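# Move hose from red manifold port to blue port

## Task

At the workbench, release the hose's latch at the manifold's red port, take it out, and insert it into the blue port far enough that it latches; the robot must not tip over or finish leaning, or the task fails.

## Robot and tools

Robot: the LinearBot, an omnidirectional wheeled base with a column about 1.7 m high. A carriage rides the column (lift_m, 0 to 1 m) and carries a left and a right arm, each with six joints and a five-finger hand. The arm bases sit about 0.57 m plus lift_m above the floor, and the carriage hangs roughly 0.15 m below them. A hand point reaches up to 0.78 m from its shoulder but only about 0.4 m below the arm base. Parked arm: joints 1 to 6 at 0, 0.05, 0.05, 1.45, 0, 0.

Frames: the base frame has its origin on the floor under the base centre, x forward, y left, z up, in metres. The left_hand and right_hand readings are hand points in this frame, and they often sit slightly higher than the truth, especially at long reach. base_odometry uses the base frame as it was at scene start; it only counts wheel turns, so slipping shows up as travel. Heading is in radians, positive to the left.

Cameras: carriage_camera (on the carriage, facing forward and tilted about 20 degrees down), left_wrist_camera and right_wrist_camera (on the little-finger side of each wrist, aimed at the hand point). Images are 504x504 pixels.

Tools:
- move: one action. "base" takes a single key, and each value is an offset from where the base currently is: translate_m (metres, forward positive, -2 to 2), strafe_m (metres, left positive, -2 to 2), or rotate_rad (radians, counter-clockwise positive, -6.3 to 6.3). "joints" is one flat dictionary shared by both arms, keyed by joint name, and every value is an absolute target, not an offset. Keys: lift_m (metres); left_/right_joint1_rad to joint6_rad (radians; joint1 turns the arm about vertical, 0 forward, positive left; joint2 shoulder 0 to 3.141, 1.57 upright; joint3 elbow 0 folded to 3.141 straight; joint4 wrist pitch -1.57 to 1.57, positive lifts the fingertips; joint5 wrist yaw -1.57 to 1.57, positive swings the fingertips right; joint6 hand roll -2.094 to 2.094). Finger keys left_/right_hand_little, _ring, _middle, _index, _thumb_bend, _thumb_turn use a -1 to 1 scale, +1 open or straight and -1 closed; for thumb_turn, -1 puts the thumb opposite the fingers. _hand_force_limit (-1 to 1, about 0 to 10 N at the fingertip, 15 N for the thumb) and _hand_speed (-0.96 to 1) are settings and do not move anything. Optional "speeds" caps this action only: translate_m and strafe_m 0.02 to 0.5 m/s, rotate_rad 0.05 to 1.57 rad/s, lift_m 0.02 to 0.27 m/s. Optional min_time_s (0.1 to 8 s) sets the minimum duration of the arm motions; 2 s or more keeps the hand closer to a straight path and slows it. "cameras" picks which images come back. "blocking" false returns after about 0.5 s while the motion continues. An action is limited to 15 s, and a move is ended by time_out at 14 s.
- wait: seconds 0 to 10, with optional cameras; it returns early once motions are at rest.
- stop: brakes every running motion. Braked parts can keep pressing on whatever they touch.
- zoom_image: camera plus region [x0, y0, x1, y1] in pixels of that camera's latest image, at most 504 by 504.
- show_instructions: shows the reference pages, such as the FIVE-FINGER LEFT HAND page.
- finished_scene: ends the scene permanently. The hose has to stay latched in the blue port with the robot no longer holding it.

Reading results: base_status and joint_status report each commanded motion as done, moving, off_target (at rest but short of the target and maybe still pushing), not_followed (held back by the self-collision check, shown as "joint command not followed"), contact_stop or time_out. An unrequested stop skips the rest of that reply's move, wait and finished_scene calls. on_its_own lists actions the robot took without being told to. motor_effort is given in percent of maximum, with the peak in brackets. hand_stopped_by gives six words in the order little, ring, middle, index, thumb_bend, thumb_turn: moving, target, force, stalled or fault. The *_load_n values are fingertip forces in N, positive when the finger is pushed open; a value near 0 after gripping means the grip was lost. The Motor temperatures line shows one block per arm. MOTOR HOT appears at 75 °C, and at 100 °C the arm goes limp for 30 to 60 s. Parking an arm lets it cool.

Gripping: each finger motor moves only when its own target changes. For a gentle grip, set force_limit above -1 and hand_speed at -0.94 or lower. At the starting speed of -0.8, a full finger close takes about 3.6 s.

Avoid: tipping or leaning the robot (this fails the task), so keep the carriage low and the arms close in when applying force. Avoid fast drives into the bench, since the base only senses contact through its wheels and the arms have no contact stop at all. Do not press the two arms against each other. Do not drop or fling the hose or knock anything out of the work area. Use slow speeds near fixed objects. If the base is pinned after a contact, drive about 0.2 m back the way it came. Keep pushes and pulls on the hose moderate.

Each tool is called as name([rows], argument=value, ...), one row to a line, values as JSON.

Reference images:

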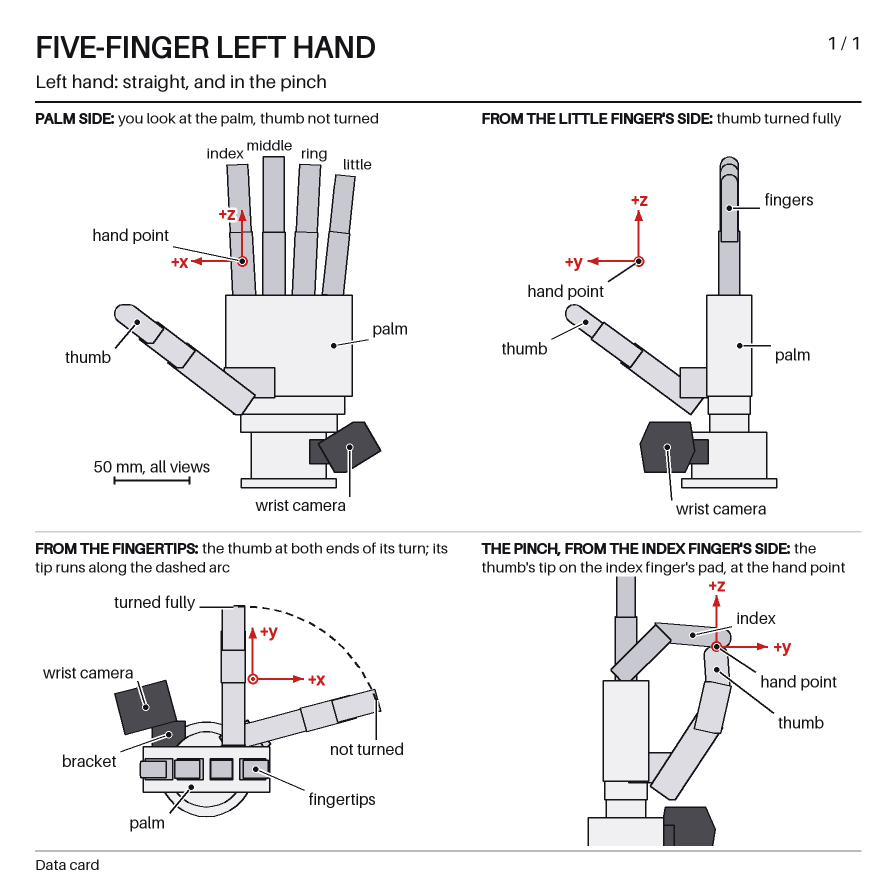

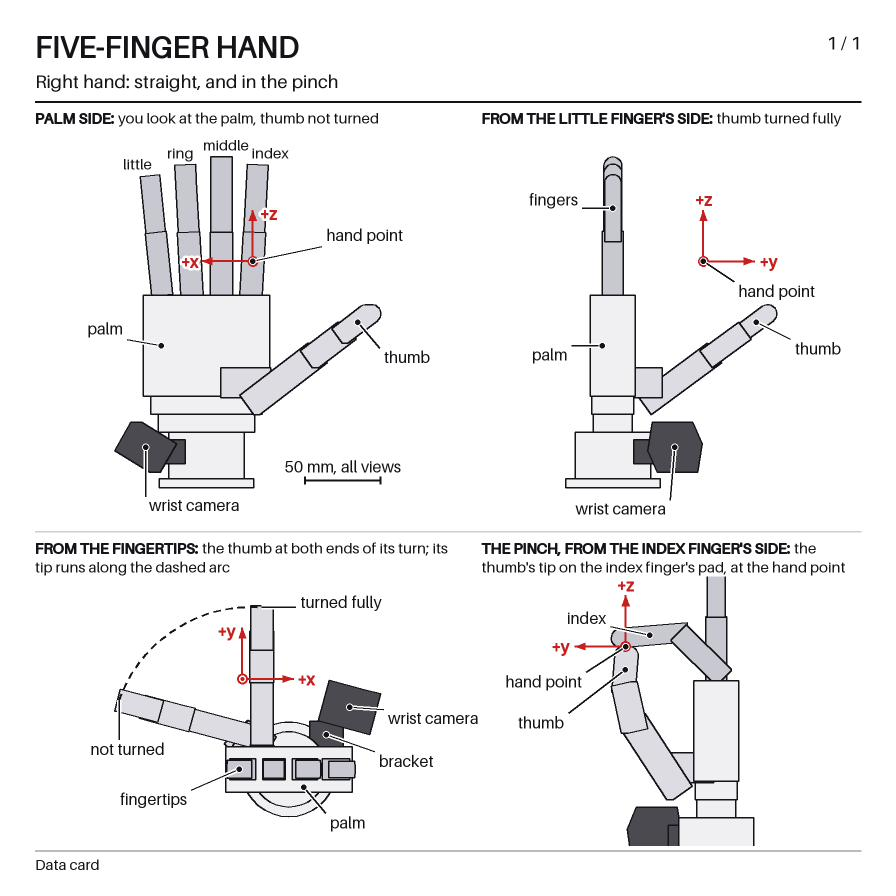

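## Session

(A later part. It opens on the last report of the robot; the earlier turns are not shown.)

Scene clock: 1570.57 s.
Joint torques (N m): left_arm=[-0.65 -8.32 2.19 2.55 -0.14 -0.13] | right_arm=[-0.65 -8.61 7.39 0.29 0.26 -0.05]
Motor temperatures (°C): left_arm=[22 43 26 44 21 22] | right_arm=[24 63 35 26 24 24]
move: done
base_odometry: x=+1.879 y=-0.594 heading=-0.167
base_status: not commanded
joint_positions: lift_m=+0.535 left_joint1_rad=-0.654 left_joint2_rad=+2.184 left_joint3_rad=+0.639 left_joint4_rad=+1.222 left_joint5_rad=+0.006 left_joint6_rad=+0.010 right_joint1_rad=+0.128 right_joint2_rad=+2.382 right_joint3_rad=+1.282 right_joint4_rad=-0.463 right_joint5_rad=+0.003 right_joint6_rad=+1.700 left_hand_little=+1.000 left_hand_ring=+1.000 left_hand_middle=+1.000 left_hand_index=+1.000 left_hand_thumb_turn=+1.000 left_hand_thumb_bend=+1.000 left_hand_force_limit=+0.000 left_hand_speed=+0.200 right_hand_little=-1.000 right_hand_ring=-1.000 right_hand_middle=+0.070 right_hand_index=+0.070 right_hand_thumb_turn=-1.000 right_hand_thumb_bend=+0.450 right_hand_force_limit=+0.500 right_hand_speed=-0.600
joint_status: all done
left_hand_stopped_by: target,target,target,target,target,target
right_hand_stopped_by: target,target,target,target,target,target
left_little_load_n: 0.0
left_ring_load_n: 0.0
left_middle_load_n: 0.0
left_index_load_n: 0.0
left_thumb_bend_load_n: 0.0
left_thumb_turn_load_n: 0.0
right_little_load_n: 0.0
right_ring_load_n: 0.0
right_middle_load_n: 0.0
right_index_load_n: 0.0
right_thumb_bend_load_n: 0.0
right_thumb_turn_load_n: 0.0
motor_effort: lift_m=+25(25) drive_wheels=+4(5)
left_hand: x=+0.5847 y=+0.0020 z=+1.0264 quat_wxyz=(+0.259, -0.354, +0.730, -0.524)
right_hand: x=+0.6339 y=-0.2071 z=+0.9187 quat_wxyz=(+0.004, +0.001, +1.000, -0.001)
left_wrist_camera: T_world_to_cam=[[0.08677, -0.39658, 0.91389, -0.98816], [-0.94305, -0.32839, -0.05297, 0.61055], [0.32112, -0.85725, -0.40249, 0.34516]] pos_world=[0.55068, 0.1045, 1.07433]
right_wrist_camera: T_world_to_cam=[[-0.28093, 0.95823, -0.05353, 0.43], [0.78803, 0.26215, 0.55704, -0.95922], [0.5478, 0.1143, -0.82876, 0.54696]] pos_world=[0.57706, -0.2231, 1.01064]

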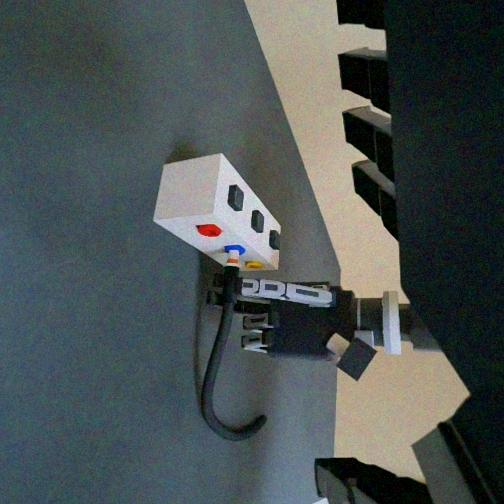

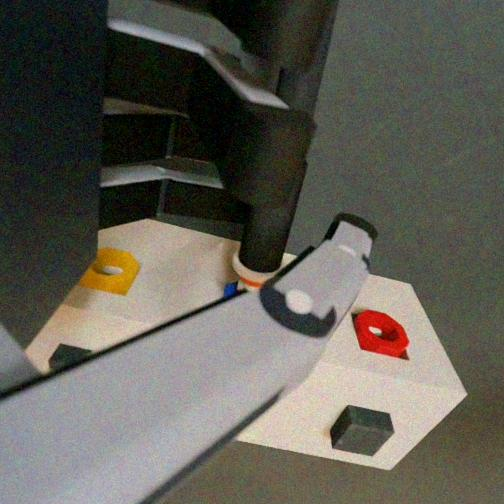

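move(joints={"right_joint2_rad": 2.343, "right_joint3_rad": 1.25, "right_joint4_rad": -0.437}, min_time_s=1.5)

move(joints={"right_joint2_rad": 2.378, "right_hand_speed": -0.85, "right_hand_force_limit": 0.0, "right_hand_thumb_bend": 0.1, "right_hand_index": -0.1, "right_hand_middle": -0.12}, cameras=["left_wrist_camera","right_wrist_camera"])

zoom_image(camera="left_wrist_camera", region=[190, 220, 290, 320])

zoom_image(camera="right_wrist_camera", region=[170, 100, 420, 350])

Scene clock: 1585.37 s.
Joint torques (N m): left_arm=[-0.58 -8.38 2.25 2.56 -0.11 -0.13] | right_arm=[-0.66 -12.15 3.64 0.55 0.27 -0.05]
Motor temperatures (°C): left_arm=[22 43 26 44 21 22] | right_arm=[24 61 35 26 24 24]
move: done
base_odometry: x=+1.879 y=-0.594 heading=-0.167
base_status: not commanded
joint_positions: lift_m=+0.535 left_joint1_rad=-0.654 left_joint2_rad=+2.184 left_joint3_rad=+0.639 left_joint4_rad=+1.222 left_joint5_rad=+0.006 left_joint6_rad=+0.010 right_joint1_rad=+0.128 right_joint2_rad=+2.382 right_joint3_rad=+1.260 right_joint4_rad=-0.452 right_joint5_rad=+0.003 right_joint6_rad=+1.700 left_hand_little=+1.000 left_hand_ring=+1.000 left_hand_middle=+1.000 left_hand_index=+1.000 left_hand_thumb_turn=+1.000 left_hand_thumb_bend=+1.000 left_hand_force_limit=+0.000 left_hand_speed=+0.200 right_hand_little=-1.000 right_hand_ring=-1.000 right_hand_middle=+0.070 right_hand_index=+0.070 right_hand_thumb_turn=-1.000 right_hand_thumb_bend=+0.450 right_hand_force_limit=+0.500 right_hand_speed=-0.600
joint_status: all done
left_hand_stopped_by: target,target,target,target,target,target
right_hand_stopped_by: target,target,target,target,target,target
left_little_load_n: 0.0
left_ring_load_n: -0.5
left_middle_load_n: 0.0
left_index_load_n: 0.0
left_thumb_bend_load_n: 0.0
left_thumb_turn_load_n: -0.5
right_little_load_n: 0.0
right_ring_load_n: 0.0
right_middle_load_n: 0.0
right_index_load_n: 0.0
right_thumb_bend_load_n: 0.0
right_thumb_turn_load_n: 0.0
motor_effort: lift_m=+25(25) drive_wheels=+4(5)
left_hand: x=+0.5847 y=+0.0020 z=+1.0264 quat_wxyz=(+0.259, -0.354, +0.730, -0.524)
right_hand: x=+0.6269 y=-0.2080 z=+0.9148 quat_wxyz=(-0.002, +0.001, +1.000, -0.002)
pictures: none

Scene clock: 1587.00 s.
Joint torques (N m): left_arm=[-0.64 -8.28 2.19 2.57 -0.17 -0.11] | right_arm=[-0.65 -9.39 3.63 0.54 0.25 -0.04]
Motor temperatures (°C): left_arm=[22 43 26 44 21 22] | right_arm=[24 61 35 26 24 24]
move: off_target
base_odometry: x=+1.879 y=-0.594 heading=-0.167
base_status: not commanded
joint_positions: lift_m=+0.535 left_joint1_rad=-0.654 left_joint2_rad=+2.184 left_joint3_rad=+0.639 left_joint4_rad=+1.222 left_joint5_rad=+0.006 left_joint6_rad=+0.010 right_joint1_rad=+0.128 right_joint2_rad=+2.382 right_joint3_rad=+1.260 right_joint4_rad=-0.452 right_joint5_rad=+0.004 right_joint6_rad=+1.700 left_hand_little=+1.000 left_hand_ring=+1.000 left_hand_middle=+1.000 left_hand_index=+1.000 left_hand_thumb_turn=+1.000 left_hand_thumb_bend=+1.000 left_hand_force_limit=+0.000 left_hand_speed=+0.200 right_hand_little=-1.000 right_hand_ring=-1.000 right_hand_middle=-0.119 right_hand_index=-0.100 right_hand_thumb_turn=-1.000 right_hand_thumb_bend=+0.212 right_hand_force_limit=+0.000 right_hand_speed=-0.850
joint_status: right_hand_thumb_bend off_target (ended at +0.212, target +0.100); the others done
left_hand_stopped_by: target,target,target,target,target,target
right_hand_stopped_by: target,target,target,target,force,target
left_little_load_n: 0.0
left_ring_load_n: 0.0
left_middle_load_n: 0.0
left_index_load_n: 0.0
left_thumb_bend_load_n: 0.0
left_thumb_turn_load_n: 0.0
right_little_load_n: 0.0
right_ring_load_n: 0.0
right_middle_load_n: 5.5
right_index_load_n: 2.5
right_thumb_bend_load_n: 7.5
right_thumb_turn_load_n: 0.5
motor_effort: lift_m=+25(25) drive_wheels=+5(5)
left_hand: x=+0.5847 y=+0.0020 z=+1.0264 quat_wxyz=(+0.259, -0.354, +0.730, -0.524)
right_hand: x=+0.6269 y=-0.2082 z=+0.9147 quat_wxyz=(-0.002, +0.001, +1.000, -0.002)
left_wrist_camera: T_world_to_cam=[[0.08677, -0.39658, 0.91389, -0.98816], [-0.94305, -0.32839, -0.05297, 0.61055], [0.32112, -0.85725, -0.40249, 0.34516]] pos_world=[0.55068, 0.1045, 1.07433]
right_wrist_camera: T_world_to_cam=[[-0.28222, 0.95789, -0.05291, 0.42902], [0.79383, 0.26414, 0.54778, -0.94591], [0.53869, 0.1126, -0.83495, 0.5587]] pos_world=[0.57101, -0.22401, 1.00734]

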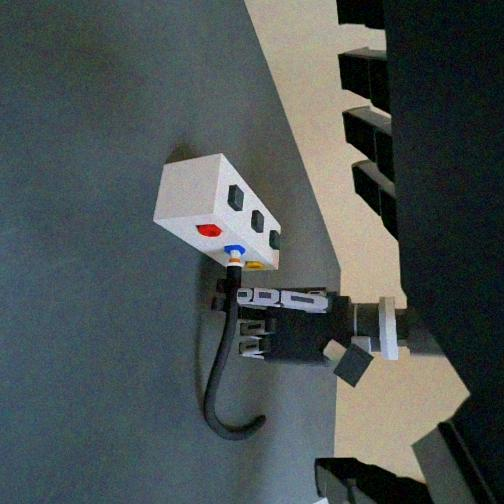

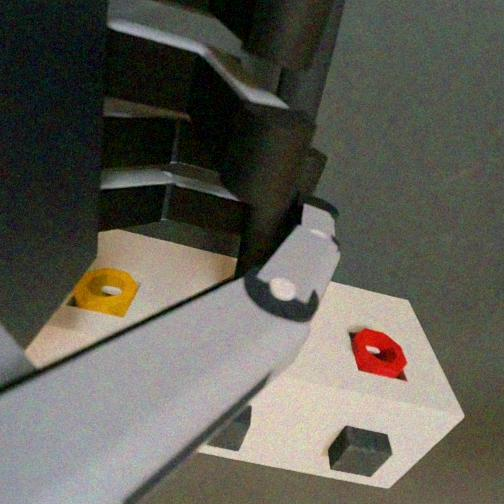

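Scaled by 5.040.

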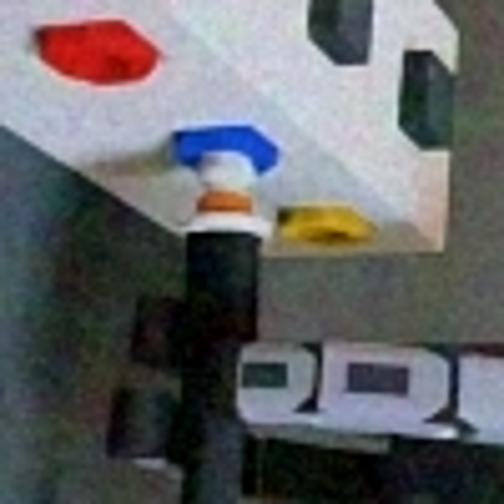

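Scaled by 2.016.

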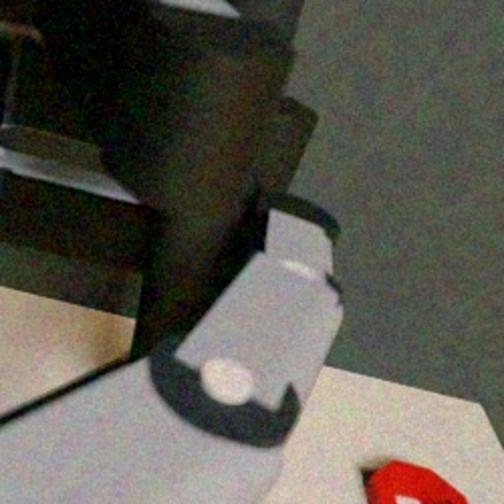

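move(joints={"right_joint1_rad": 0.149, "right_joint6_rad": 1.72}, min_time_s=1.5)

move(joints={"right_hand_force_limit": 0.7, "right_hand_thumb_bend": 0.16, "right_hand_index": -0.15, "right_hand_middle": -0.15}, cameras=["left_wrist_camera","right_wrist_camera"])

zoom_image(camera="left_wrist_camera", region=[190, 220, 290, 320])

zoom_image(camera="right_wrist_camera", region=[170, 100, 420, 350])

Scene clock: 1595.20 s.
Joint torques (N m): left_arm=[-0.58 -8.28 2.28 2.56 -0.13 -0.11] | right_arm=[0.61 -9.4 3.66 0.54 0.23 0.15]
Motor temperatures (°C): left_arm=[22 43 26 44 21 22] | right_arm=[24 61 35 26 24 24]
move: done
base_odometry: x=+1.879 y=-0.594 heading=-0.167
base_status: not commanded
joint_positions: lift_m=+0.535 left_joint1_rad=-0.654 left_joint2_rad=+2.184 left_joint3_rad=+0.639 left_joint4_rad=+1.222 left_joint5_rad=+0.006 left_joint6_rad=+0.010 right_joint1_rad=+0.140 right_joint2_rad=+2.382 right_joint3_rad=+1.260 right_joint4_rad=-0.452 right_joint5_rad=+0.006 right_joint6_rad=+1.713 left_hand_little=+1.000 left_hand_ring=+1.000 left_hand_middle=+1.000 left_hand_index=+1.000 left_hand_thumb_turn=+1.000 left_hand_thumb_bend=+1.000 left_hand_force_limit=+0.000 left_hand_speed=+0.200 right_hand_little=-1.000 right_hand_ring=-1.000 right_hand_middle=-0.119 right_hand_index=-0.100 right_hand_thumb_turn=-1.000 right_hand_thumb_bend=+0.212 right_hand_force_limit=+0.000 right_hand_speed=-0.850
joint_status: all done
left_hand_stopped_by: target,target,target,target,target,target
right_hand_stopped_by: target,target,target,target,force,target
left_little_load_n: 0.0
left_ring_load_n: 0.0
left_middle_load_n: 0.0
left_index_load_n: 0.0
left_thumb_bend_load_n: 0.0
left_thumb_turn_load_n: 0.0
right_little_load_n: 0.0
right_ring_load_n: 0.5
right_middle_load_n: 4.0
right_index_load_n: 1.5
right_thumb_bend_load_n: 5.5
right_thumb_turn_load_n: 0.5
motor_effort: lift_m=+25(25) drive_wheels=+4(5)
left_hand: x=+0.5847 y=+0.0020 z=+1.0264 quat_wxyz=(+0.259, -0.354, +0.730, -0.524)
right_hand: x=+0.6265 y=-0.2040 z=+0.9146 quat_wxyz=(-0.001, +0.001, +1.000, -0.003)
pictures: none

Scene clock: 1595.83 s.
Joint torques (N m): left_arm=[-0.66 -8.23 2.37 2.57 -0.15 -0.11] | right_arm=[0.65 -9.37 3.66 0.5 0.21 0.13]
Motor temperatures (°C): left_arm=[22 43 26 44 21 22] | right_arm=[24 61 35 26 24 24]
move: off_target
base_odometry: x=+1.879 y=-0.594 heading=-0.167
base_status: not commanded
joint_positions: lift_m=+0.535 left_joint1_rad=-0.654 left_joint2_rad=+2.184 left_joint3_rad=+0.639 left_joint4_rad=+1.222 left_joint5_rad=+0.006 left_joint6_rad=+0.010 right_joint1_rad=+0.140 right_joint2_rad=+2.382 right_joint3_rad=+1.260 right_joint4_rad=-0.451 right_joint5_rad=+0.009 right_joint6_rad=+1.714 left_hand_little=+1.000 left_hand_ring=+1.000 left_hand_middle=+1.000 left_hand_index=+1.000 left_hand_thumb_turn=+1.000 left_hand_thumb_bend=+1.000 left_hand_force_limit=+0.000 left_hand_speed=+0.200 right_hand_little=-1.000 right_hand_ring=-1.000 right_hand_middle=-0.150 right_hand_index=-0.150 right_hand_thumb_turn=-1.000 right_hand_thumb_bend=+0.204 right_hand_force_limit=+0.700 right_hand_speed=-0.850
joint_status: right_hand_thumb_bend off_target (ended at +0.204, target +0.160); the others done
left_hand_stopped_by: target,target,target,target,target,target
right_hand_stopped_by: target,target,target,target,force,target
left_little_load_n: 0.0
left_ring_load_n: -0.5
left_middle_load_n: -0.5
left_index_load_n: 0.0
left_thumb_bend_load_n: 0.0
left_thumb_turn_load_n: 0.0
right_little_load_n: 0.0
right_ring_load_n: 0.0
right_middle_load_n: 0.0
right_index_load_n: 1.0
right_thumb_bend_load_n: 0.0
right_thumb_turn_load_n: 0.0
motor_effort: lift_m=+25(25) drive_wheels=+5(5)
left_hand: x=+0.5847 y=+0.0020 z=+1.0264 quat_wxyz=(+0.259, -0.354, +0.730, -0.524)
right_hand: x=+0.6268 y=-0.2045 z=+0.9145 quat_wxyz=(-0.001, +0.001, +1.000, -0.004)
left_wrist_camera: T_world_to_cam=[[0.08677, -0.39658, 0.91389, -0.98816], [-0.94305, -0.32839, -0.05297, 0.61055], [0.32112, -0.85725, -0.40249, 0.34516]] pos_world=[0.55068, 0.1045, 1.07433]
right_wrist_camera: T_world_to_cam=[[-0.28074, 0.95803, -0.05805, 0.4293], [0.79317, 0.26563, 0.54802, -0.94621], [0.54044, 0.10781, -0.83445, 0.55567]] pos_world=[0.57071, -0.21984, 1.00714]

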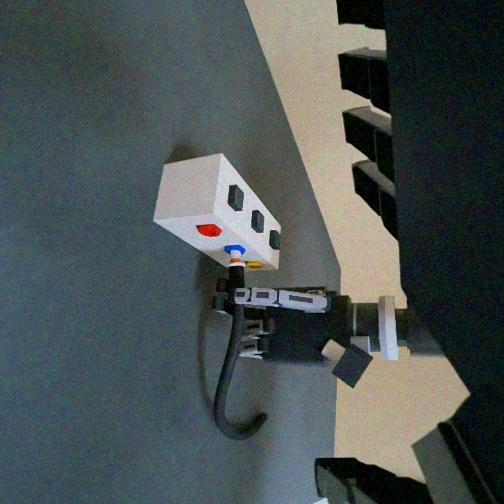

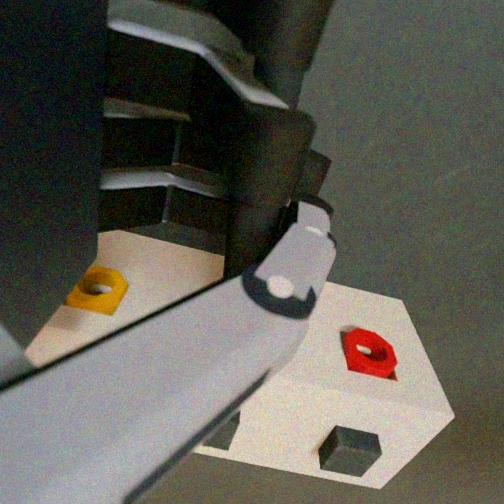

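Scaled by 5.040.

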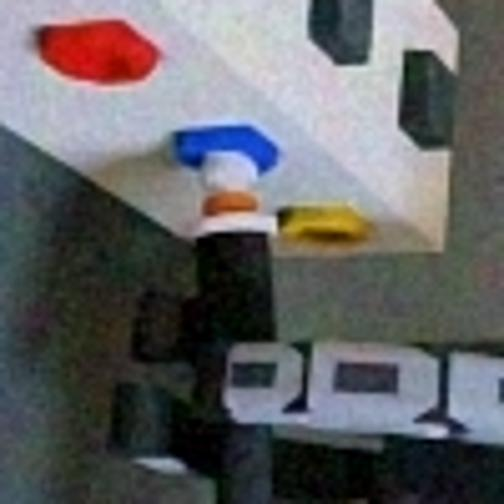

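Scaled by 2.016.

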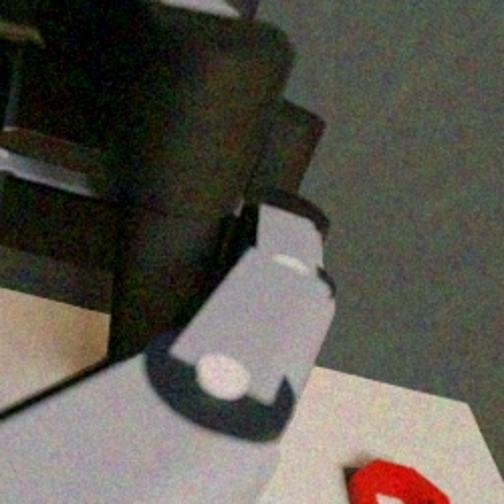

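move(joints={"right_hand_thumb_bend": 0.45, "right_hand_index": 0.07, "right_hand_middle": 0.07, "right_hand_speed": -0.6})

move(joints={"lift_m": 0.5367}, speeds={"lift_m": 0.02})

move(joints={"right_hand_speed": -0.85, "right_hand_force_limit": 0.2, "right_hand_thumb_bend": 0.1, "right_hand_index": -0.02, "right_hand_middle": -0.04}, cameras=["left_wrist_camera","right_wrist_camera"])

zoom_image(camera="left_wrist_camera", region=[190, 220, 290, 320])

zoom_image(camera="right_wrist_camera", region=[170, 100, 420, 350])

Scene clock: 1611.83 s.
Joint torques (N m): left_arm=[-0.66 -8.28 2.22 2.58 -0.14 -0.14] | right_arm=[0.65 -9.36 3.66 0.53 0.21 0.13]
Motor temperatures (°C): left_arm=[22 43 26 44 21 22] | right_arm=[24 60 34 26 24 24]
move: done
base_odometry: x=+1.879 y=-0.594 heading=-0.167
base_status: not commanded
joint_positions: lift_m=+0.535 left_joint1_rad=-0.654 left_joint2_rad=+2.184 left_joint3_rad=+0.639 left_joint4_rad=+1.222 left_joint5_rad=+0.006 left_joint6_rad=+0.010 right_joint1_rad=+0.140 right_joint2_rad=+2.382 right_joint3_rad=+1.260 right_joint4_rad=-0.450 right_joint5_rad=+0.009 right_joint6_rad=+1.714 left_hand_little=+1.000 left_hand_ring=+1.000 left_hand_middle=+1.000 left_hand_index=+1.000 left_hand_thumb_turn=+1.000 left_hand_thumb_bend=+1.000 left_hand_force_limit=+0.000 left_hand_speed=+0.200 right_hand_little=-1.000 right_hand_ring=-1.000 right_hand_middle=+0.070 right_hand_index=+0.070 right_hand_thumb_turn=-1.000 right_hand_thumb_bend=+0.450 right_hand_force_limit=+0.700 right_hand_speed=-0.600
joint_status: all done
left_hand_stopped_by: target,target,target,target,target,target
right_hand_stopped_by: target,target,target,target,target,target
left_little_load_n: 0.0
left_ring_load_n: 0.0
left_middle_load_n: 0.0
left_index_load_n: 0.0
left_thumb_bend_load_n: 0.0
left_thumb_turn_load_n: 0.0
right_little_load_n: 0.0
right_ring_load_n: 0.0
right_middle_load_n: 0.0
right_index_load_n: 0.0
right_thumb_bend_load_n: 0.0
right_thumb_turn_load_n: 0.0
motor_effort: lift_m=+25(25) drive_wheels=+4(5)
left_hand: x=+0.5847 y=+0.0020 z=+1.0264 quat_wxyz=(+0.259, -0.354, +0.730, -0.524)
right_hand: x=+0.6272 y=-0.2045 z=+0.9146 quat_wxyz=(+0.000, +0.001, +1.000, -0.004)
pictures: none

Scene clock: 1612.30 s.
Joint torques (N m): left_arm=[-0.92 -8.21 2.25 2.56 -0.15 -0.1] | right_arm=[0.59 -9.31 3.79 0.47 0.21 0.13]
Motor temperatures (°C): left_arm=[22 43 26 44 21 22] | right_arm=[24 60 34 26 24 24]
move: done
base_odometry: x=+1.879 y=-0.594 heading=-0.167
base_status: not commanded
joint_positions: lift_m=+0.536 left_joint1_rad=-0.654 left_joint2_rad=+2.184 left_joint3_rad=+0.639 left_joint4_rad=+1.225 left_joint5_rad=+0.006 left_joint6_rad=+0.010 right_joint1_rad=+0.140 right_joint2_rad=+2.382 right_joint3_rad=+1.259 right_joint4_rad=-0.445 right_joint5_rad=+0.009 right_joint6_rad=+1.714 left_hand_little=+1.000 left_hand_ring=+1.000 left_hand_middle=+1.000 left_hand_index=+1.000 left_hand_thumb_turn=+1.000 left_hand_thumb_bend=+1.000 left_hand_force_limit=+0.000 left_hand_speed=+0.200 right_hand_little=-1.000 right_hand_ring=-1.000 right_hand_middle=+0.070 right_hand_index=+0.070 right_hand_thumb_turn=-1.000 right_hand_thumb_bend=+0.450 right_hand_force_limit=+0.700 right_hand_speed=-0.600
joint_status: all done
left_hand_stopped_by: target,target,target,target,target,target
right_hand_stopped_by: target,target,target,target,target,target
left_little_load_n: 0.0
left_ring_load_n: 0.0
left_middle_load_n: 0.0
left_index_load_n: 0.0
left_thumb_bend_load_n: 0.0
left_thumb_turn_load_n: 0.0
right_little_load_n: 0.0
right_ring_load_n: 0.0
right_middle_load_n: 0.0
right_index_load_n: 0.0
right_thumb_bend_load_n: 0.0
right_thumb_turn_load_n: 0.0
motor_effort: lift_m=+35(38) drive_wheels=+4(5)
left_hand: x=+0.5850 y=+0.0018 z=+1.0284 quat_wxyz=(+0.260, -0.354, +0.729, -0.525)
right_hand: x=+0.6282 y=-0.2044 z=+0.9159 quat_wxyz=(+0.002, +0.001, +1.000, -0.004)
pictures: none

Scene clock: 1614.40 s.
Joint torques (N m): left_arm=[-0.62 -8.35 2.07 2.57 -0.11 -0.1] | right_arm=[0.53 -9.42 3.77 0.48 0.22 0.13]
Motor temperatures (°C): left_arm=[22 43 26 44 21 22] | right_arm=[24 60 34 26 24 24]
move: done
base_odometry: x=+1.879 y=-0.594 heading=-0.167
base_status: not commanded
joint_positions: lift_m=+0.536 left_joint1_rad=-0.654 left_joint2_rad=+2.184 left_joint3_rad=+0.639 left_joint4_rad=+1.225 left_joint5_rad=+0.006 left_joint6_rad=+0.010 right_joint1_rad=+0.141 right_joint2_rad=+2.382 right_joint3_rad=+1.259 right_joint4_rad=-0.445 right_joint5_rad=+0.009 right_joint6_rad=+1.714 left_hand_little=+1.000 left_hand_ring=+1.000 left_hand_middle=+1.000 left_hand_index=+1.000 left_hand_thumb_turn=+1.000 left_hand_thumb_bend=+1.000 left_hand_force_limit=+0.000 left_hand_speed=+0.200 right_hand_little=-1.000 right_hand_ring=-1.000 right_hand_middle=-0.039 right_hand_index=-0.020 right_hand_thumb_turn=-1.000 right_hand_thumb_bend=+0.103 right_hand_force_limit=+0.200 right_hand_speed=-0.850
joint_status: all done
left_hand_stopped_by: target,target,target,target,target,target
right_hand_stopped_by: target,target,target,target,target,target
left_little_load_n: 0.0
left_ring_load_n: 0.0
left_middle_load_n: 0.0
left_index_load_n: -0.5
left_thumb_bend_load_n: 0.0
left_thumb_turn_load_n: 0.0
right_little_load_n: 0.0
right_ring_load_n: 0.0
right_middle_load_n: 4.0
right_index_load_n: 0.5
right_thumb_bend_load_n: 5.0
right_thumb_turn_load_n: 1.0
motor_effort: lift_m=+35(35) drive_wheels=+4(5)
left_hand: x=+0.5850 y=+0.0018 z=+1.0284 quat_wxyz=(+0.260, -0.354, +0.729, -0.525)
right_hand: x=+0.6281 y=-0.2039 z=+0.9159 quat_wxyz=(+0.002, +0.001, +1.000, -0.004)
left_wrist_camera: T_world_to_cam=[[0.0846, -0.39487, 0.91483, -0.9899], [-0.9429, -0.32856, -0.05462, 0.61248], [0.32215, -0.85798, -0.40012, 0.3426]] pos_world=[0.55089, 0.1043, 1.07613]
right_wrist_camera: T_world_to_cam=[[-0.28148, 0.95776, -0.05884, 0.43024], [0.78977, 0.26606, 0.55269, -0.95015], [0.545, 0.1091, -0.83131, 0.55057]] pos_world=[0.57145, -0.21933, 1.00814]

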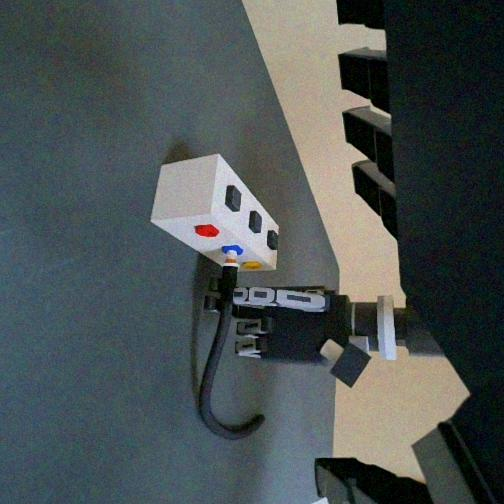

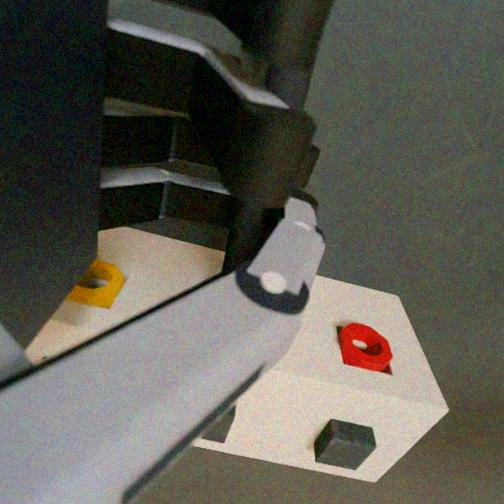

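Scaled by 5.040.

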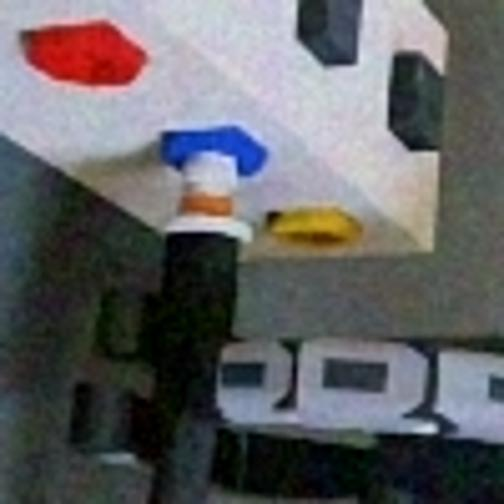

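Scaled by 2.016.

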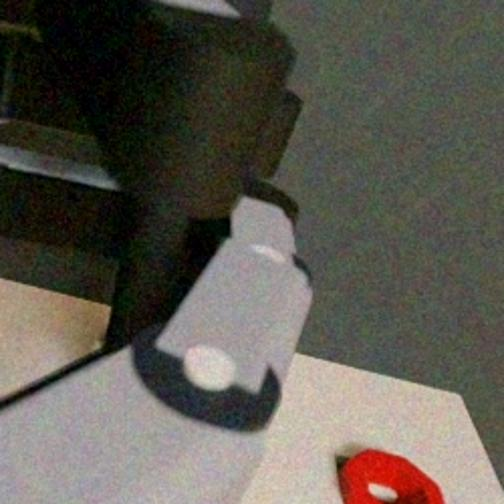

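move(joints={"right_hand_force_limit": 0.9, "right_hand_thumb_bend": 0.0, "right_hand_index": -0.06, "right_hand_middle": -0.06}, cameras=["left_wrist_camera","right_wrist_camera"])

zoom_image(camera="left_wrist_camera", region=[190, 220, 290, 320])

zoom_image(camera="right_wrist_camera", region=[170, 100, 420, 350])

Scene clock: 1620.33 s.
Joint torques (N m): left_arm=[-0.7 -8.23 2.32 2.53 -0.12 -0.07] | right_arm=[0.54 -9.37 3.78 0.48 0.2 0.13]
Motor temperatures (°C): left_arm=[22 43 26 45 21 22] | right_arm=[24 60 34 26 24 24]
move: off_target
base_odometry: x=+1.879 y=-0.594 heading=-0.167
base_status: not commanded
joint_positions: lift_m=+0.536 left_joint1_rad=-0.654 left_joint2_rad=+2.184 left_joint3_rad=+0.639 left_joint4_rad=+1.225 left_joint5_rad=+0.006 left_joint6_rad=+0.010 right_joint1_rad=+0.141 right_joint2_rad=+2.382 right_joint3_rad=+1.259 right_joint4_rad=-0.445 right_joint5_rad=+0.009 right_joint6_rad=+1.714 left_hand_little=+1.000 left_hand_ring=+1.000 left_hand_middle=+1.000 left_hand_index=+1.000 left_hand_thumb_turn=+1.000 left_hand_thumb_bend=+1.000 left_hand_force_limit=+0.000 left_hand_speed=+0.200 right_hand_little=-1.000 right_hand_ring=-1.000 right_hand_middle=-0.057 right_hand_index=-0.058 right_hand_thumb_turn=-1.000 right_hand_thumb_bend=+0.078 right_hand_force_limit=+0.900 right_hand_speed=-0.850
joint_status: right_hand_thumb_bend off_target (ended at +0.078, target +0.000); the others done
left_hand_stopped_by: target,target,target,target,target,target
right_hand_stopped_by: target,target,target,target,force,target
left_little_load_n: 0.0
left_ring_load_n: 0.0
left_middle_load_n: 0.0
left_index_load_n: 0.0
left_thumb_bend_load_n: 0.0
left_thumb_turn_load_n: 0.0
right_little_load_n: 0.0
right_ring_load_n: 0.5
right_middle_load_n: 9.0
right_index_load_n: 7.0
right_thumb_bend_load_n: 14.0
right_thumb_turn_load_n: 0.0
motor_effort: lift_m=+35(35) drive_wheels=+4(5)
left_hand: x=+0.5850 y=+0.0018 z=+1.0284 quat_wxyz=(+0.260, -0.354, +0.729, -0.525)
right_hand: x=+0.6281 y=-0.2039 z=+0.9159 quat_wxyz=(+0.002, +0.001, +1.000, -0.004)
left_wrist_camera: T_world_to_cam=[[0.0846, -0.39487, 0.91483, -0.9899], [-0.9429, -0.32856, -0.05462, 0.61248], [0.32215, -0.85798, -0.40012, 0.3426]] pos_world=[0.55089, 0.1043, 1.07613]
right_wrist_camera: T_world_to_cam=[[-0.28148, 0.95776, -0.05884, 0.43024], [0.78977, 0.26606, 0.55269, -0.95015], [0.545, 0.1091, -0.83131, 0.55057]] pos_world=[0.57145, -0.21933, 1.00814]

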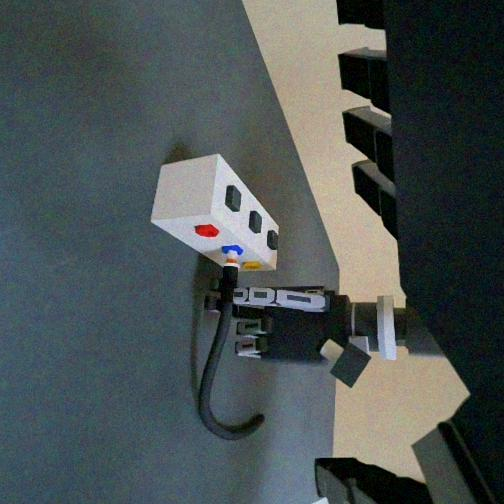

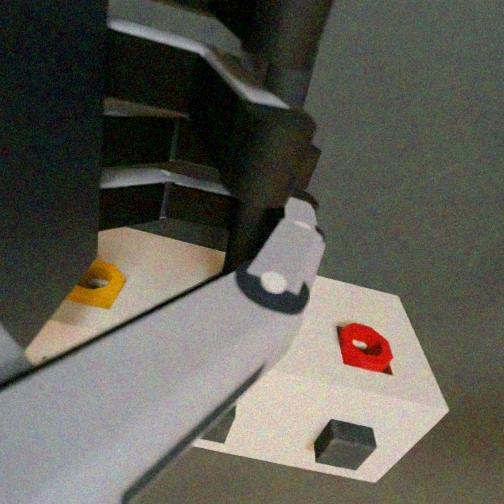

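Scaled by 5.040.

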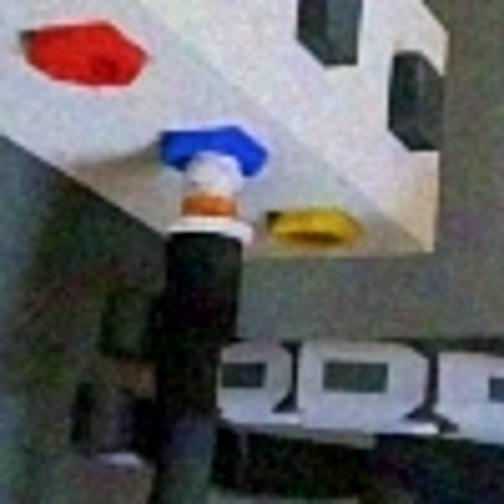

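Scaled by 2.016.

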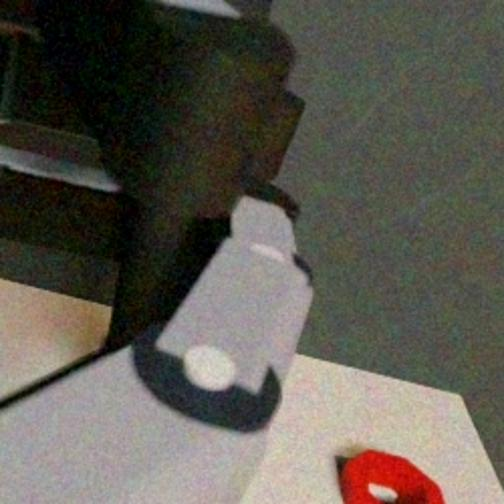

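move(joints={"right_joint1_rad": 0.129, "right_joint2_rad": 2.416, "right_joint3_rad": 1.353, "right_joint4_rad": -0.475, "right_joint6_rad": 1.702}, min_time_s=2, cameras=["left_wrist_camera","right_wrist_camera"])

zoom_image(camera="left_wrist_camera", region=[190, 220, 290, 320])

zoom_image(camera="right_wrist_camera", region=[170, 100, 420, 350])

Scene clock: 1631.53 s.
Joint torques (N m): left_arm=[-0.77 -8.23 2.25 2.52 -0.16 -0.1] | right_arm=[-0.88 -8.77 8.12 0.62 0.21 0.1]
Motor temperatures (°C): left_arm=[22 43 26 45 21 22] | right_arm=[24 60 34 26 24 24]
move: done
base_odometry: x=+1.879 y=-0.594 heading=-0.167
base_status: not commanded
joint_positions: lift_m=+0.536 left_joint1_rad=-0.654 left_joint2_rad=+2.184 left_joint3_rad=+0.639 left_joint4_rad=+1.225 left_joint5_rad=+0.006 left_joint6_rad=+0.010 right_joint1_rad=+0.140 right_joint2_rad=+2.410 right_joint3_rad=+1.320 right_joint4_rad=-0.502 right_joint5_rad=+0.009 right_joint6_rad=+1.699 left_hand_little=+1.000 left_hand_ring=+1.000 left_hand_middle=+1.000 left_hand_index=+1.000 left_hand_thumb_turn=+1.000 left_hand_thumb_bend=+1.000 left_hand_force_limit=+0.000 left_hand_speed=+0.200 right_hand_little=-1.000 right_hand_ring=-1.000 right_hand_middle=-0.057 right_hand_index=-0.058 right_hand_thumb_turn=-1.000 right_hand_thumb_bend=+0.078 right_hand_force_limit=+0.900 right_hand_speed=-0.850
joint_status: all done
left_hand_stopped_by: target,target,target,target,target,target
right_hand_stopped_by: target,target,target,target,force,target
left_little_load_n: 0.0
left_ring_load_n: 0.0
left_middle_load_n: -0.5
left_index_load_n: 0.0
left_thumb_bend_load_n: 0.0
left_thumb_turn_load_n: -0.5
right_little_load_n: 0.5
right_ring_load_n: 0.0
right_middle_load_n: 9.5
right_index_load_n: 4.5
right_thumb_bend_load_n: 14.0
right_thumb_turn_load_n: -1.0
motor_effort: lift_m=+35(35) drive_wheels=+5(5)
left_hand: x=+0.5850 y=+0.0018 z=+1.0284 quat_wxyz=(+0.260, -0.354, +0.729, -0.525)
right_hand: x=+0.6321 y=-0.2034 z=+0.9151 quat_wxyz=(-0.010, -0.006, +1.000, -0.006)
left_wrist_camera: T_world_to_cam=[[0.0846, -0.39487, 0.91483, -0.9899], [-0.9429, -0.32856, -0.05462, 0.61248], [0.32215, -0.85798, -0.40012, 0.3426]] pos_world=[0.55089, 0.1043, 1.07613]
right_wrist_camera: T_world_to_cam=[[-0.29523, 0.95384, -0.05506, 0.4353], [0.79922, 0.27813, 0.53282, -0.93844], [0.52353, 0.1133, -0.84444, 0.57417]] pos_world=[0.57793, -0.21925, 1.00884]

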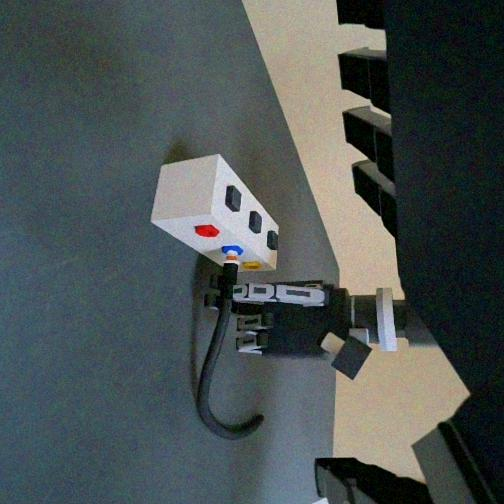

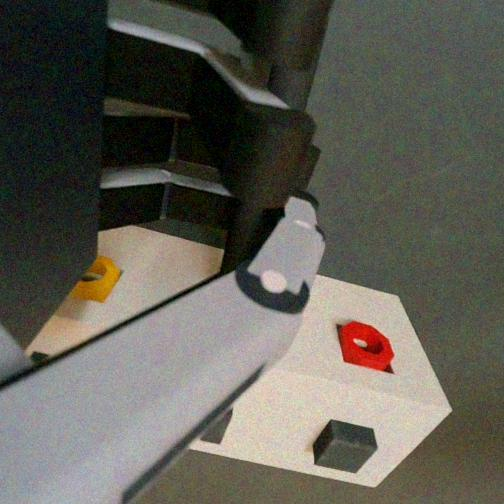

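Scaled by 5.040.

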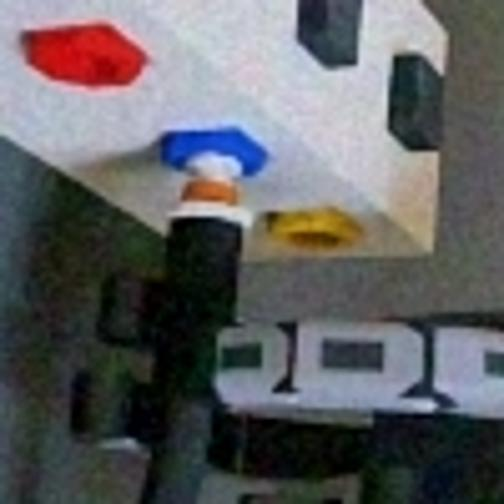

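Scaled by 2.016.

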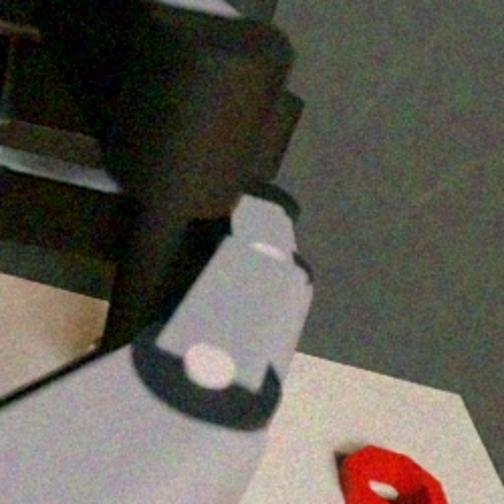

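move(joints={"right_joint3_rad": 1.37, "right_joint4_rad": -0.38}, min_time_s=2, cameras=["left_wrist_camera"])

zoom_image(camera="left_wrist_camera", region=[190, 220, 290, 320])

Scene clock: 1637.57 s.
Joint torques (N m): left_arm=[-0.75 -8.16 2.19 2.52 -0.12 -0.12] | right_arm=[-0.94 -9.06 9.8 1.49 0.21 0.25]
Motor temperatures (°C): left_arm=[22 43 26 45 21 22] | right_arm=[24 60 34 26 24 24]
move: off_target
base_odometry: x=+1.879 y=-0.594 heading=-0.167
base_status: not commanded
joint_positions: lift_m=+0.536 left_joint1_rad=-0.654 left_joint2_rad=+2.184 left_joint3_rad=+0.639 left_joint4_rad=+1.225 left_joint5_rad=+0.006 left_joint6_rad=+0.010 right_joint1_rad=+0.140 right_joint2_rad=+2.413 right_joint3_rad=+1.320 right_joint4_rad=-0.491 right_joint5_rad=+0.009 right_joint6_rad=+1.687 left_hand_little=+1.000 left_hand_ring=+1.000 left_hand_middle=+1.000 left_hand_index=+1.000 left_hand_thumb_turn=+1.000 left_hand_thumb_bend=+1.000 left_hand_force_limit=+0.000 left_hand_speed=+0.200 right_hand_little=-1.000 right_hand_ring=-1.000 right_hand_middle=-0.057 right_hand_index=-0.058 right_hand_thumb_turn=-1.000 right_hand_thumb_bend=+0.078 right_hand_force_limit=+0.900 right_hand_speed=-0.850
joint_status: right_joint4_rad off_target (ended at -0.491, target -0.380); the others done
left_hand_stopped_by: target,target,target,target,target,target
right_hand_stopped_by: target,target,target,target,force,target
left_little_load_n: 0.0
left_ring_load_n: 0.0
left_middle_load_n: 0.0
left_index_load_n: 0.0
left_thumb_bend_load_n: 0.0
left_thumb_turn_load_n: 0.0
right_little_load_n: 0.0
right_ring_load_n: 0.0
right_middle_load_n: 10.0
right_index_load_n: 3.5
right_thumb_bend_load_n: 13.5
right_thumb_turn_load_n: -2.0
motor_effort: lift_m=+35(35) drive_wheels=+4(5)
left_hand: x=+0.5850 y=+0.0018 z=+1.0284 quat_wxyz=(+0.260, -0.354, +0.729, -0.525)
right_hand: x=+0.6334 y=-0.2027 z=+0.9142 quat_wxyz=(-0.006, -0.012, +1.000, -0.005)
left_wrist_camera: T_world_to_cam=[[0.0846, -0.39487, 0.91483, -0.9899], [-0.9429, -0.32856, -0.05462, 0.61248], [0.32215, -0.85798, -0.40012, 0.3426]] pos_world=[0.55089, 0.1043, 1.07613]

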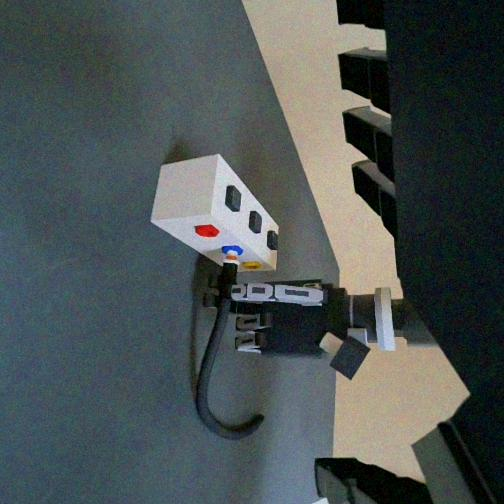

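Scaled by 5.040.

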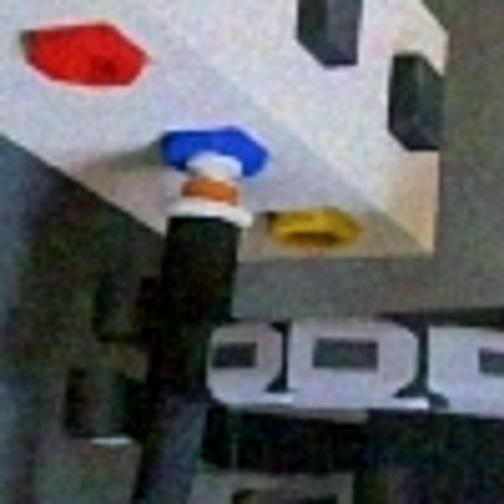

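move(joints={"right_joint3_rad": 1.40, "right_joint4_rad": -0.25, "right_joint6_rad": 1.71, "lift_m": 0.539, "right_joint1_rad": 0.125}, speeds={"lift_m": 0.02}, min_time_s=2, cameras=["left_wrist_camera"])

zoom_image(camera="left_wrist_camera", region=[190, 220, 290, 320])

Scene clock: 1646.10 s.
Joint torques (N m): left_arm=[-0.62 -8.31 2.32 2.49 -0.14 -0.11] | right_arm=[-1.24 -10.13 12.4 2.62 0.26 0.53]
Motor temperatures (°C): left_arm=[22 43 26 45 21 22] | right_arm=[24 61 35 27 24 24]
move: off_target
base_odometry: x=+1.879 y=-0.594 heading=-0.167
base_status: not commanded
joint_positions: lift_m=+0.539 left_joint1_rad=-0.654 left_joint2_rad=+2.184 left_joint3_rad=+0.639 left_joint4_rad=+1.226 left_joint5_rad=+0.005 left_joint6_rad=+0.010 right_joint1_rad=+0.140 right_joint2_rad=+2.426 right_joint3_rad=+1.324 right_joint4_rad=-0.470 right_joint5_rad=+0.001 right_joint6_rad=+1.671 left_hand_little=+1.000 left_hand_ring=+1.000 left_hand_middle=+1.000 left_hand_index=+1.000 left_hand_thumb_turn=+1.000 left_hand_thumb_bend=+1.000 left_hand_force_limit=+0.000 left_hand_speed=+0.200 right_hand_little=-1.000 right_hand_ring=-1.000 right_hand_middle=-0.057 right_hand_index=-0.058 right_hand_thumb_turn=-1.000 right_hand_thumb_bend=+0.078 right_hand_force_limit=+0.900 right_hand_speed=-0.850
joint_status: right_joint3_rad off_target (ended at +1.324, target +1.400); right_joint4_rad off_target (ended at -0.470, target -0.250); right_joint6_rad off_target (ended at +1.671, target +1.710); the others done
left_hand_stopped_by: target,target,target,target,target,target
right_hand_stopped_by: target,target,target,target,force,target
left_little_load_n: 0.0
left_ring_load_n: 0.0
left_middle_load_n: 0.0
left_index_load_n: 0.0
left_thumb_bend_load_n: 0.0
left_thumb_turn_load_n: 0.0
right_little_load_n: 0.0
right_ring_load_n: 0.0
right_middle_load_n: 9.5
right_index_load_n: 1.5
right_thumb_bend_load_n: 12.0
right_thumb_turn_load_n: -3.0
motor_effort: lift_m=+35(38) drive_wheels=+5(5)
left_hand: x=+0.5852 y=+0.0017 z=+1.0309 quat_wxyz=(+0.260, -0.354, +0.729, -0.525)
right_hand: x=+0.6359 y=-0.2004 z=+0.9133 quat_wxyz=(-0.001, -0.020, +1.000, -0.001)
left_wrist_camera: T_world_to_cam=[[0.08416, -0.39453, 0.91502, -0.9921], [-0.94273, -0.32896, -0.05513, 0.6132], [0.32276, -0.85798, -0.39962, 0.34266]] pos_world=[0.55098, 0.1043, 1.07853]

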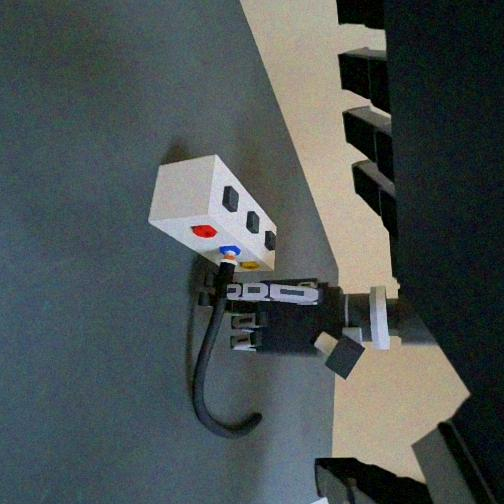

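Scaled by 5.040.

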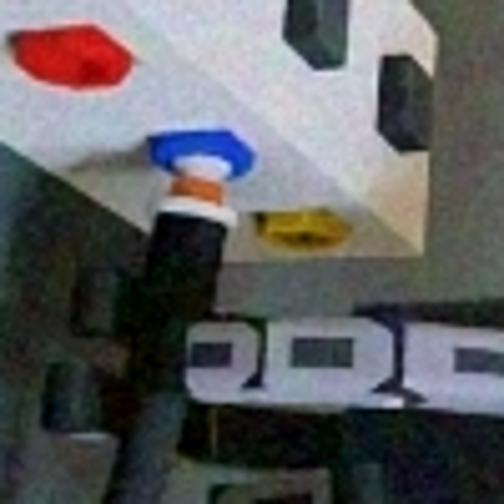

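move(joints={"right_joint6_rad": 1.765, "lift_m": 0.5425, "right_joint1_rad": 0.118}, speeds={"lift_m": 0.02}, min_time_s=1.5, cameras=["left_wrist_camera"])

zoom_image(camera="left_wrist_camera", region=[190, 220, 290, 320])

Scene clock: 1657.30 s.
Joint torques (N m): left_arm=[-0.66 -8.13 2.21 2.52 -0.16 -0.12] | right_arm=[-1.77 -10.58 12.36 2.6 0.33 0.8]
Motor temperatures (°C): left_arm=[22 43 26 46 21 22] | right_arm=[24 61 36 31 24 24]
move: off_target
base_odometry: x=+1.879 y=-0.594 heading=-0.167
base_status: not commanded
joint_positions: lift_m=+0.542 left_joint1_rad=-0.654 left_joint2_rad=+2.184 left_joint3_rad=+0.639 left_joint4_rad=+1.227 left_joint5_rad=+0.005 left_joint6_rad=+0.010 right_joint1_rad=+0.140 right_joint2_rad=+2.432 right_joint3_rad=+1.324 right_joint4_rad=-0.469 right_joint5_rad=-0.005 right_joint6_rad=+1.704 left_hand_little=+1.000 left_hand_ring=+1.000 left_hand_middle=+1.000 left_hand_index=+1.000 left_hand_thumb_turn=+1.000 left_hand_thumb_bend=+1.000 left_hand_force_limit=+0.000 left_hand_speed=+0.200 right_hand_little=-1.000 right_hand_ring=-1.000 right_hand_middle=-0.057 right_hand_index=-0.058 right_hand_thumb_turn=-1.000 right_hand_thumb_bend=+0.078 right_hand_force_limit=+0.900 right_hand_speed=-0.850
joint_status: right_joint1_rad off_target (ended at +0.140, target +0.118); right_joint6_rad off_target (ended at +1.704, target +1.765); the others done
left_hand_stopped_by: target,target,target,target,target,target
right_hand_stopped_by: target,target,target,target,force,target
left_little_load_n: 0.0
left_ring_load_n: -0.5
left_middle_load_n: -0.5
left_index_load_n: 0.0
left_thumb_bend_load_n: 0.0
left_thumb_turn_load_n: -0.5
right_little_load_n: 0.0
right_ring_load_n: 0.0
right_middle_load_n: 9.0
right_index_load_n: 2.5
right_thumb_bend_load_n: 11.5
right_thumb_turn_load_n: -3.0
motor_effort: lift_m=+35(38) drive_wheels=+5(5)
left_hand: x=+0.5852 y=+0.0017 z=+1.0345 quat_wxyz=(+0.260, -0.354, +0.729, -0.525)
right_hand: x=+0.6366 y=-0.2003 z=+0.9148 quat_wxyz=(-0.003, -0.003, +1.000, +0.002)
left_wrist_camera: T_world_to_cam=[[0.08361, -0.3941, 0.91526, -0.99543], [-0.94271, -0.32895, -0.05553, 0.61388], [0.32296, -0.85818, -0.39903, 0.34324]] pos_world=[0.55109, 0.1042, 1.08213]

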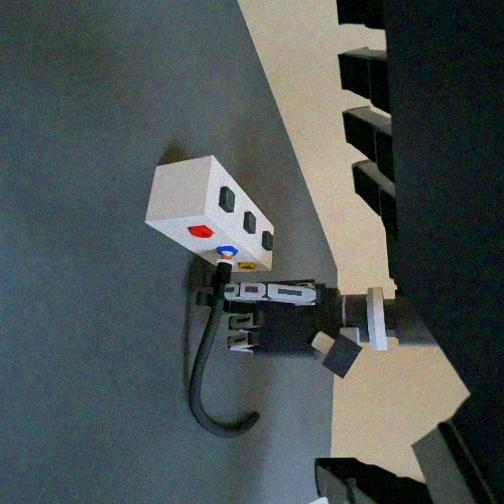

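Scaled by 5.040.

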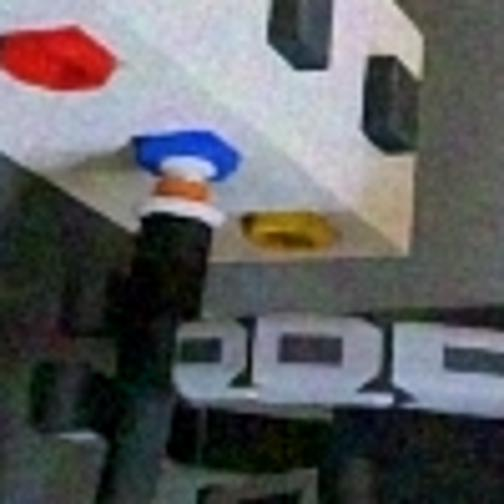

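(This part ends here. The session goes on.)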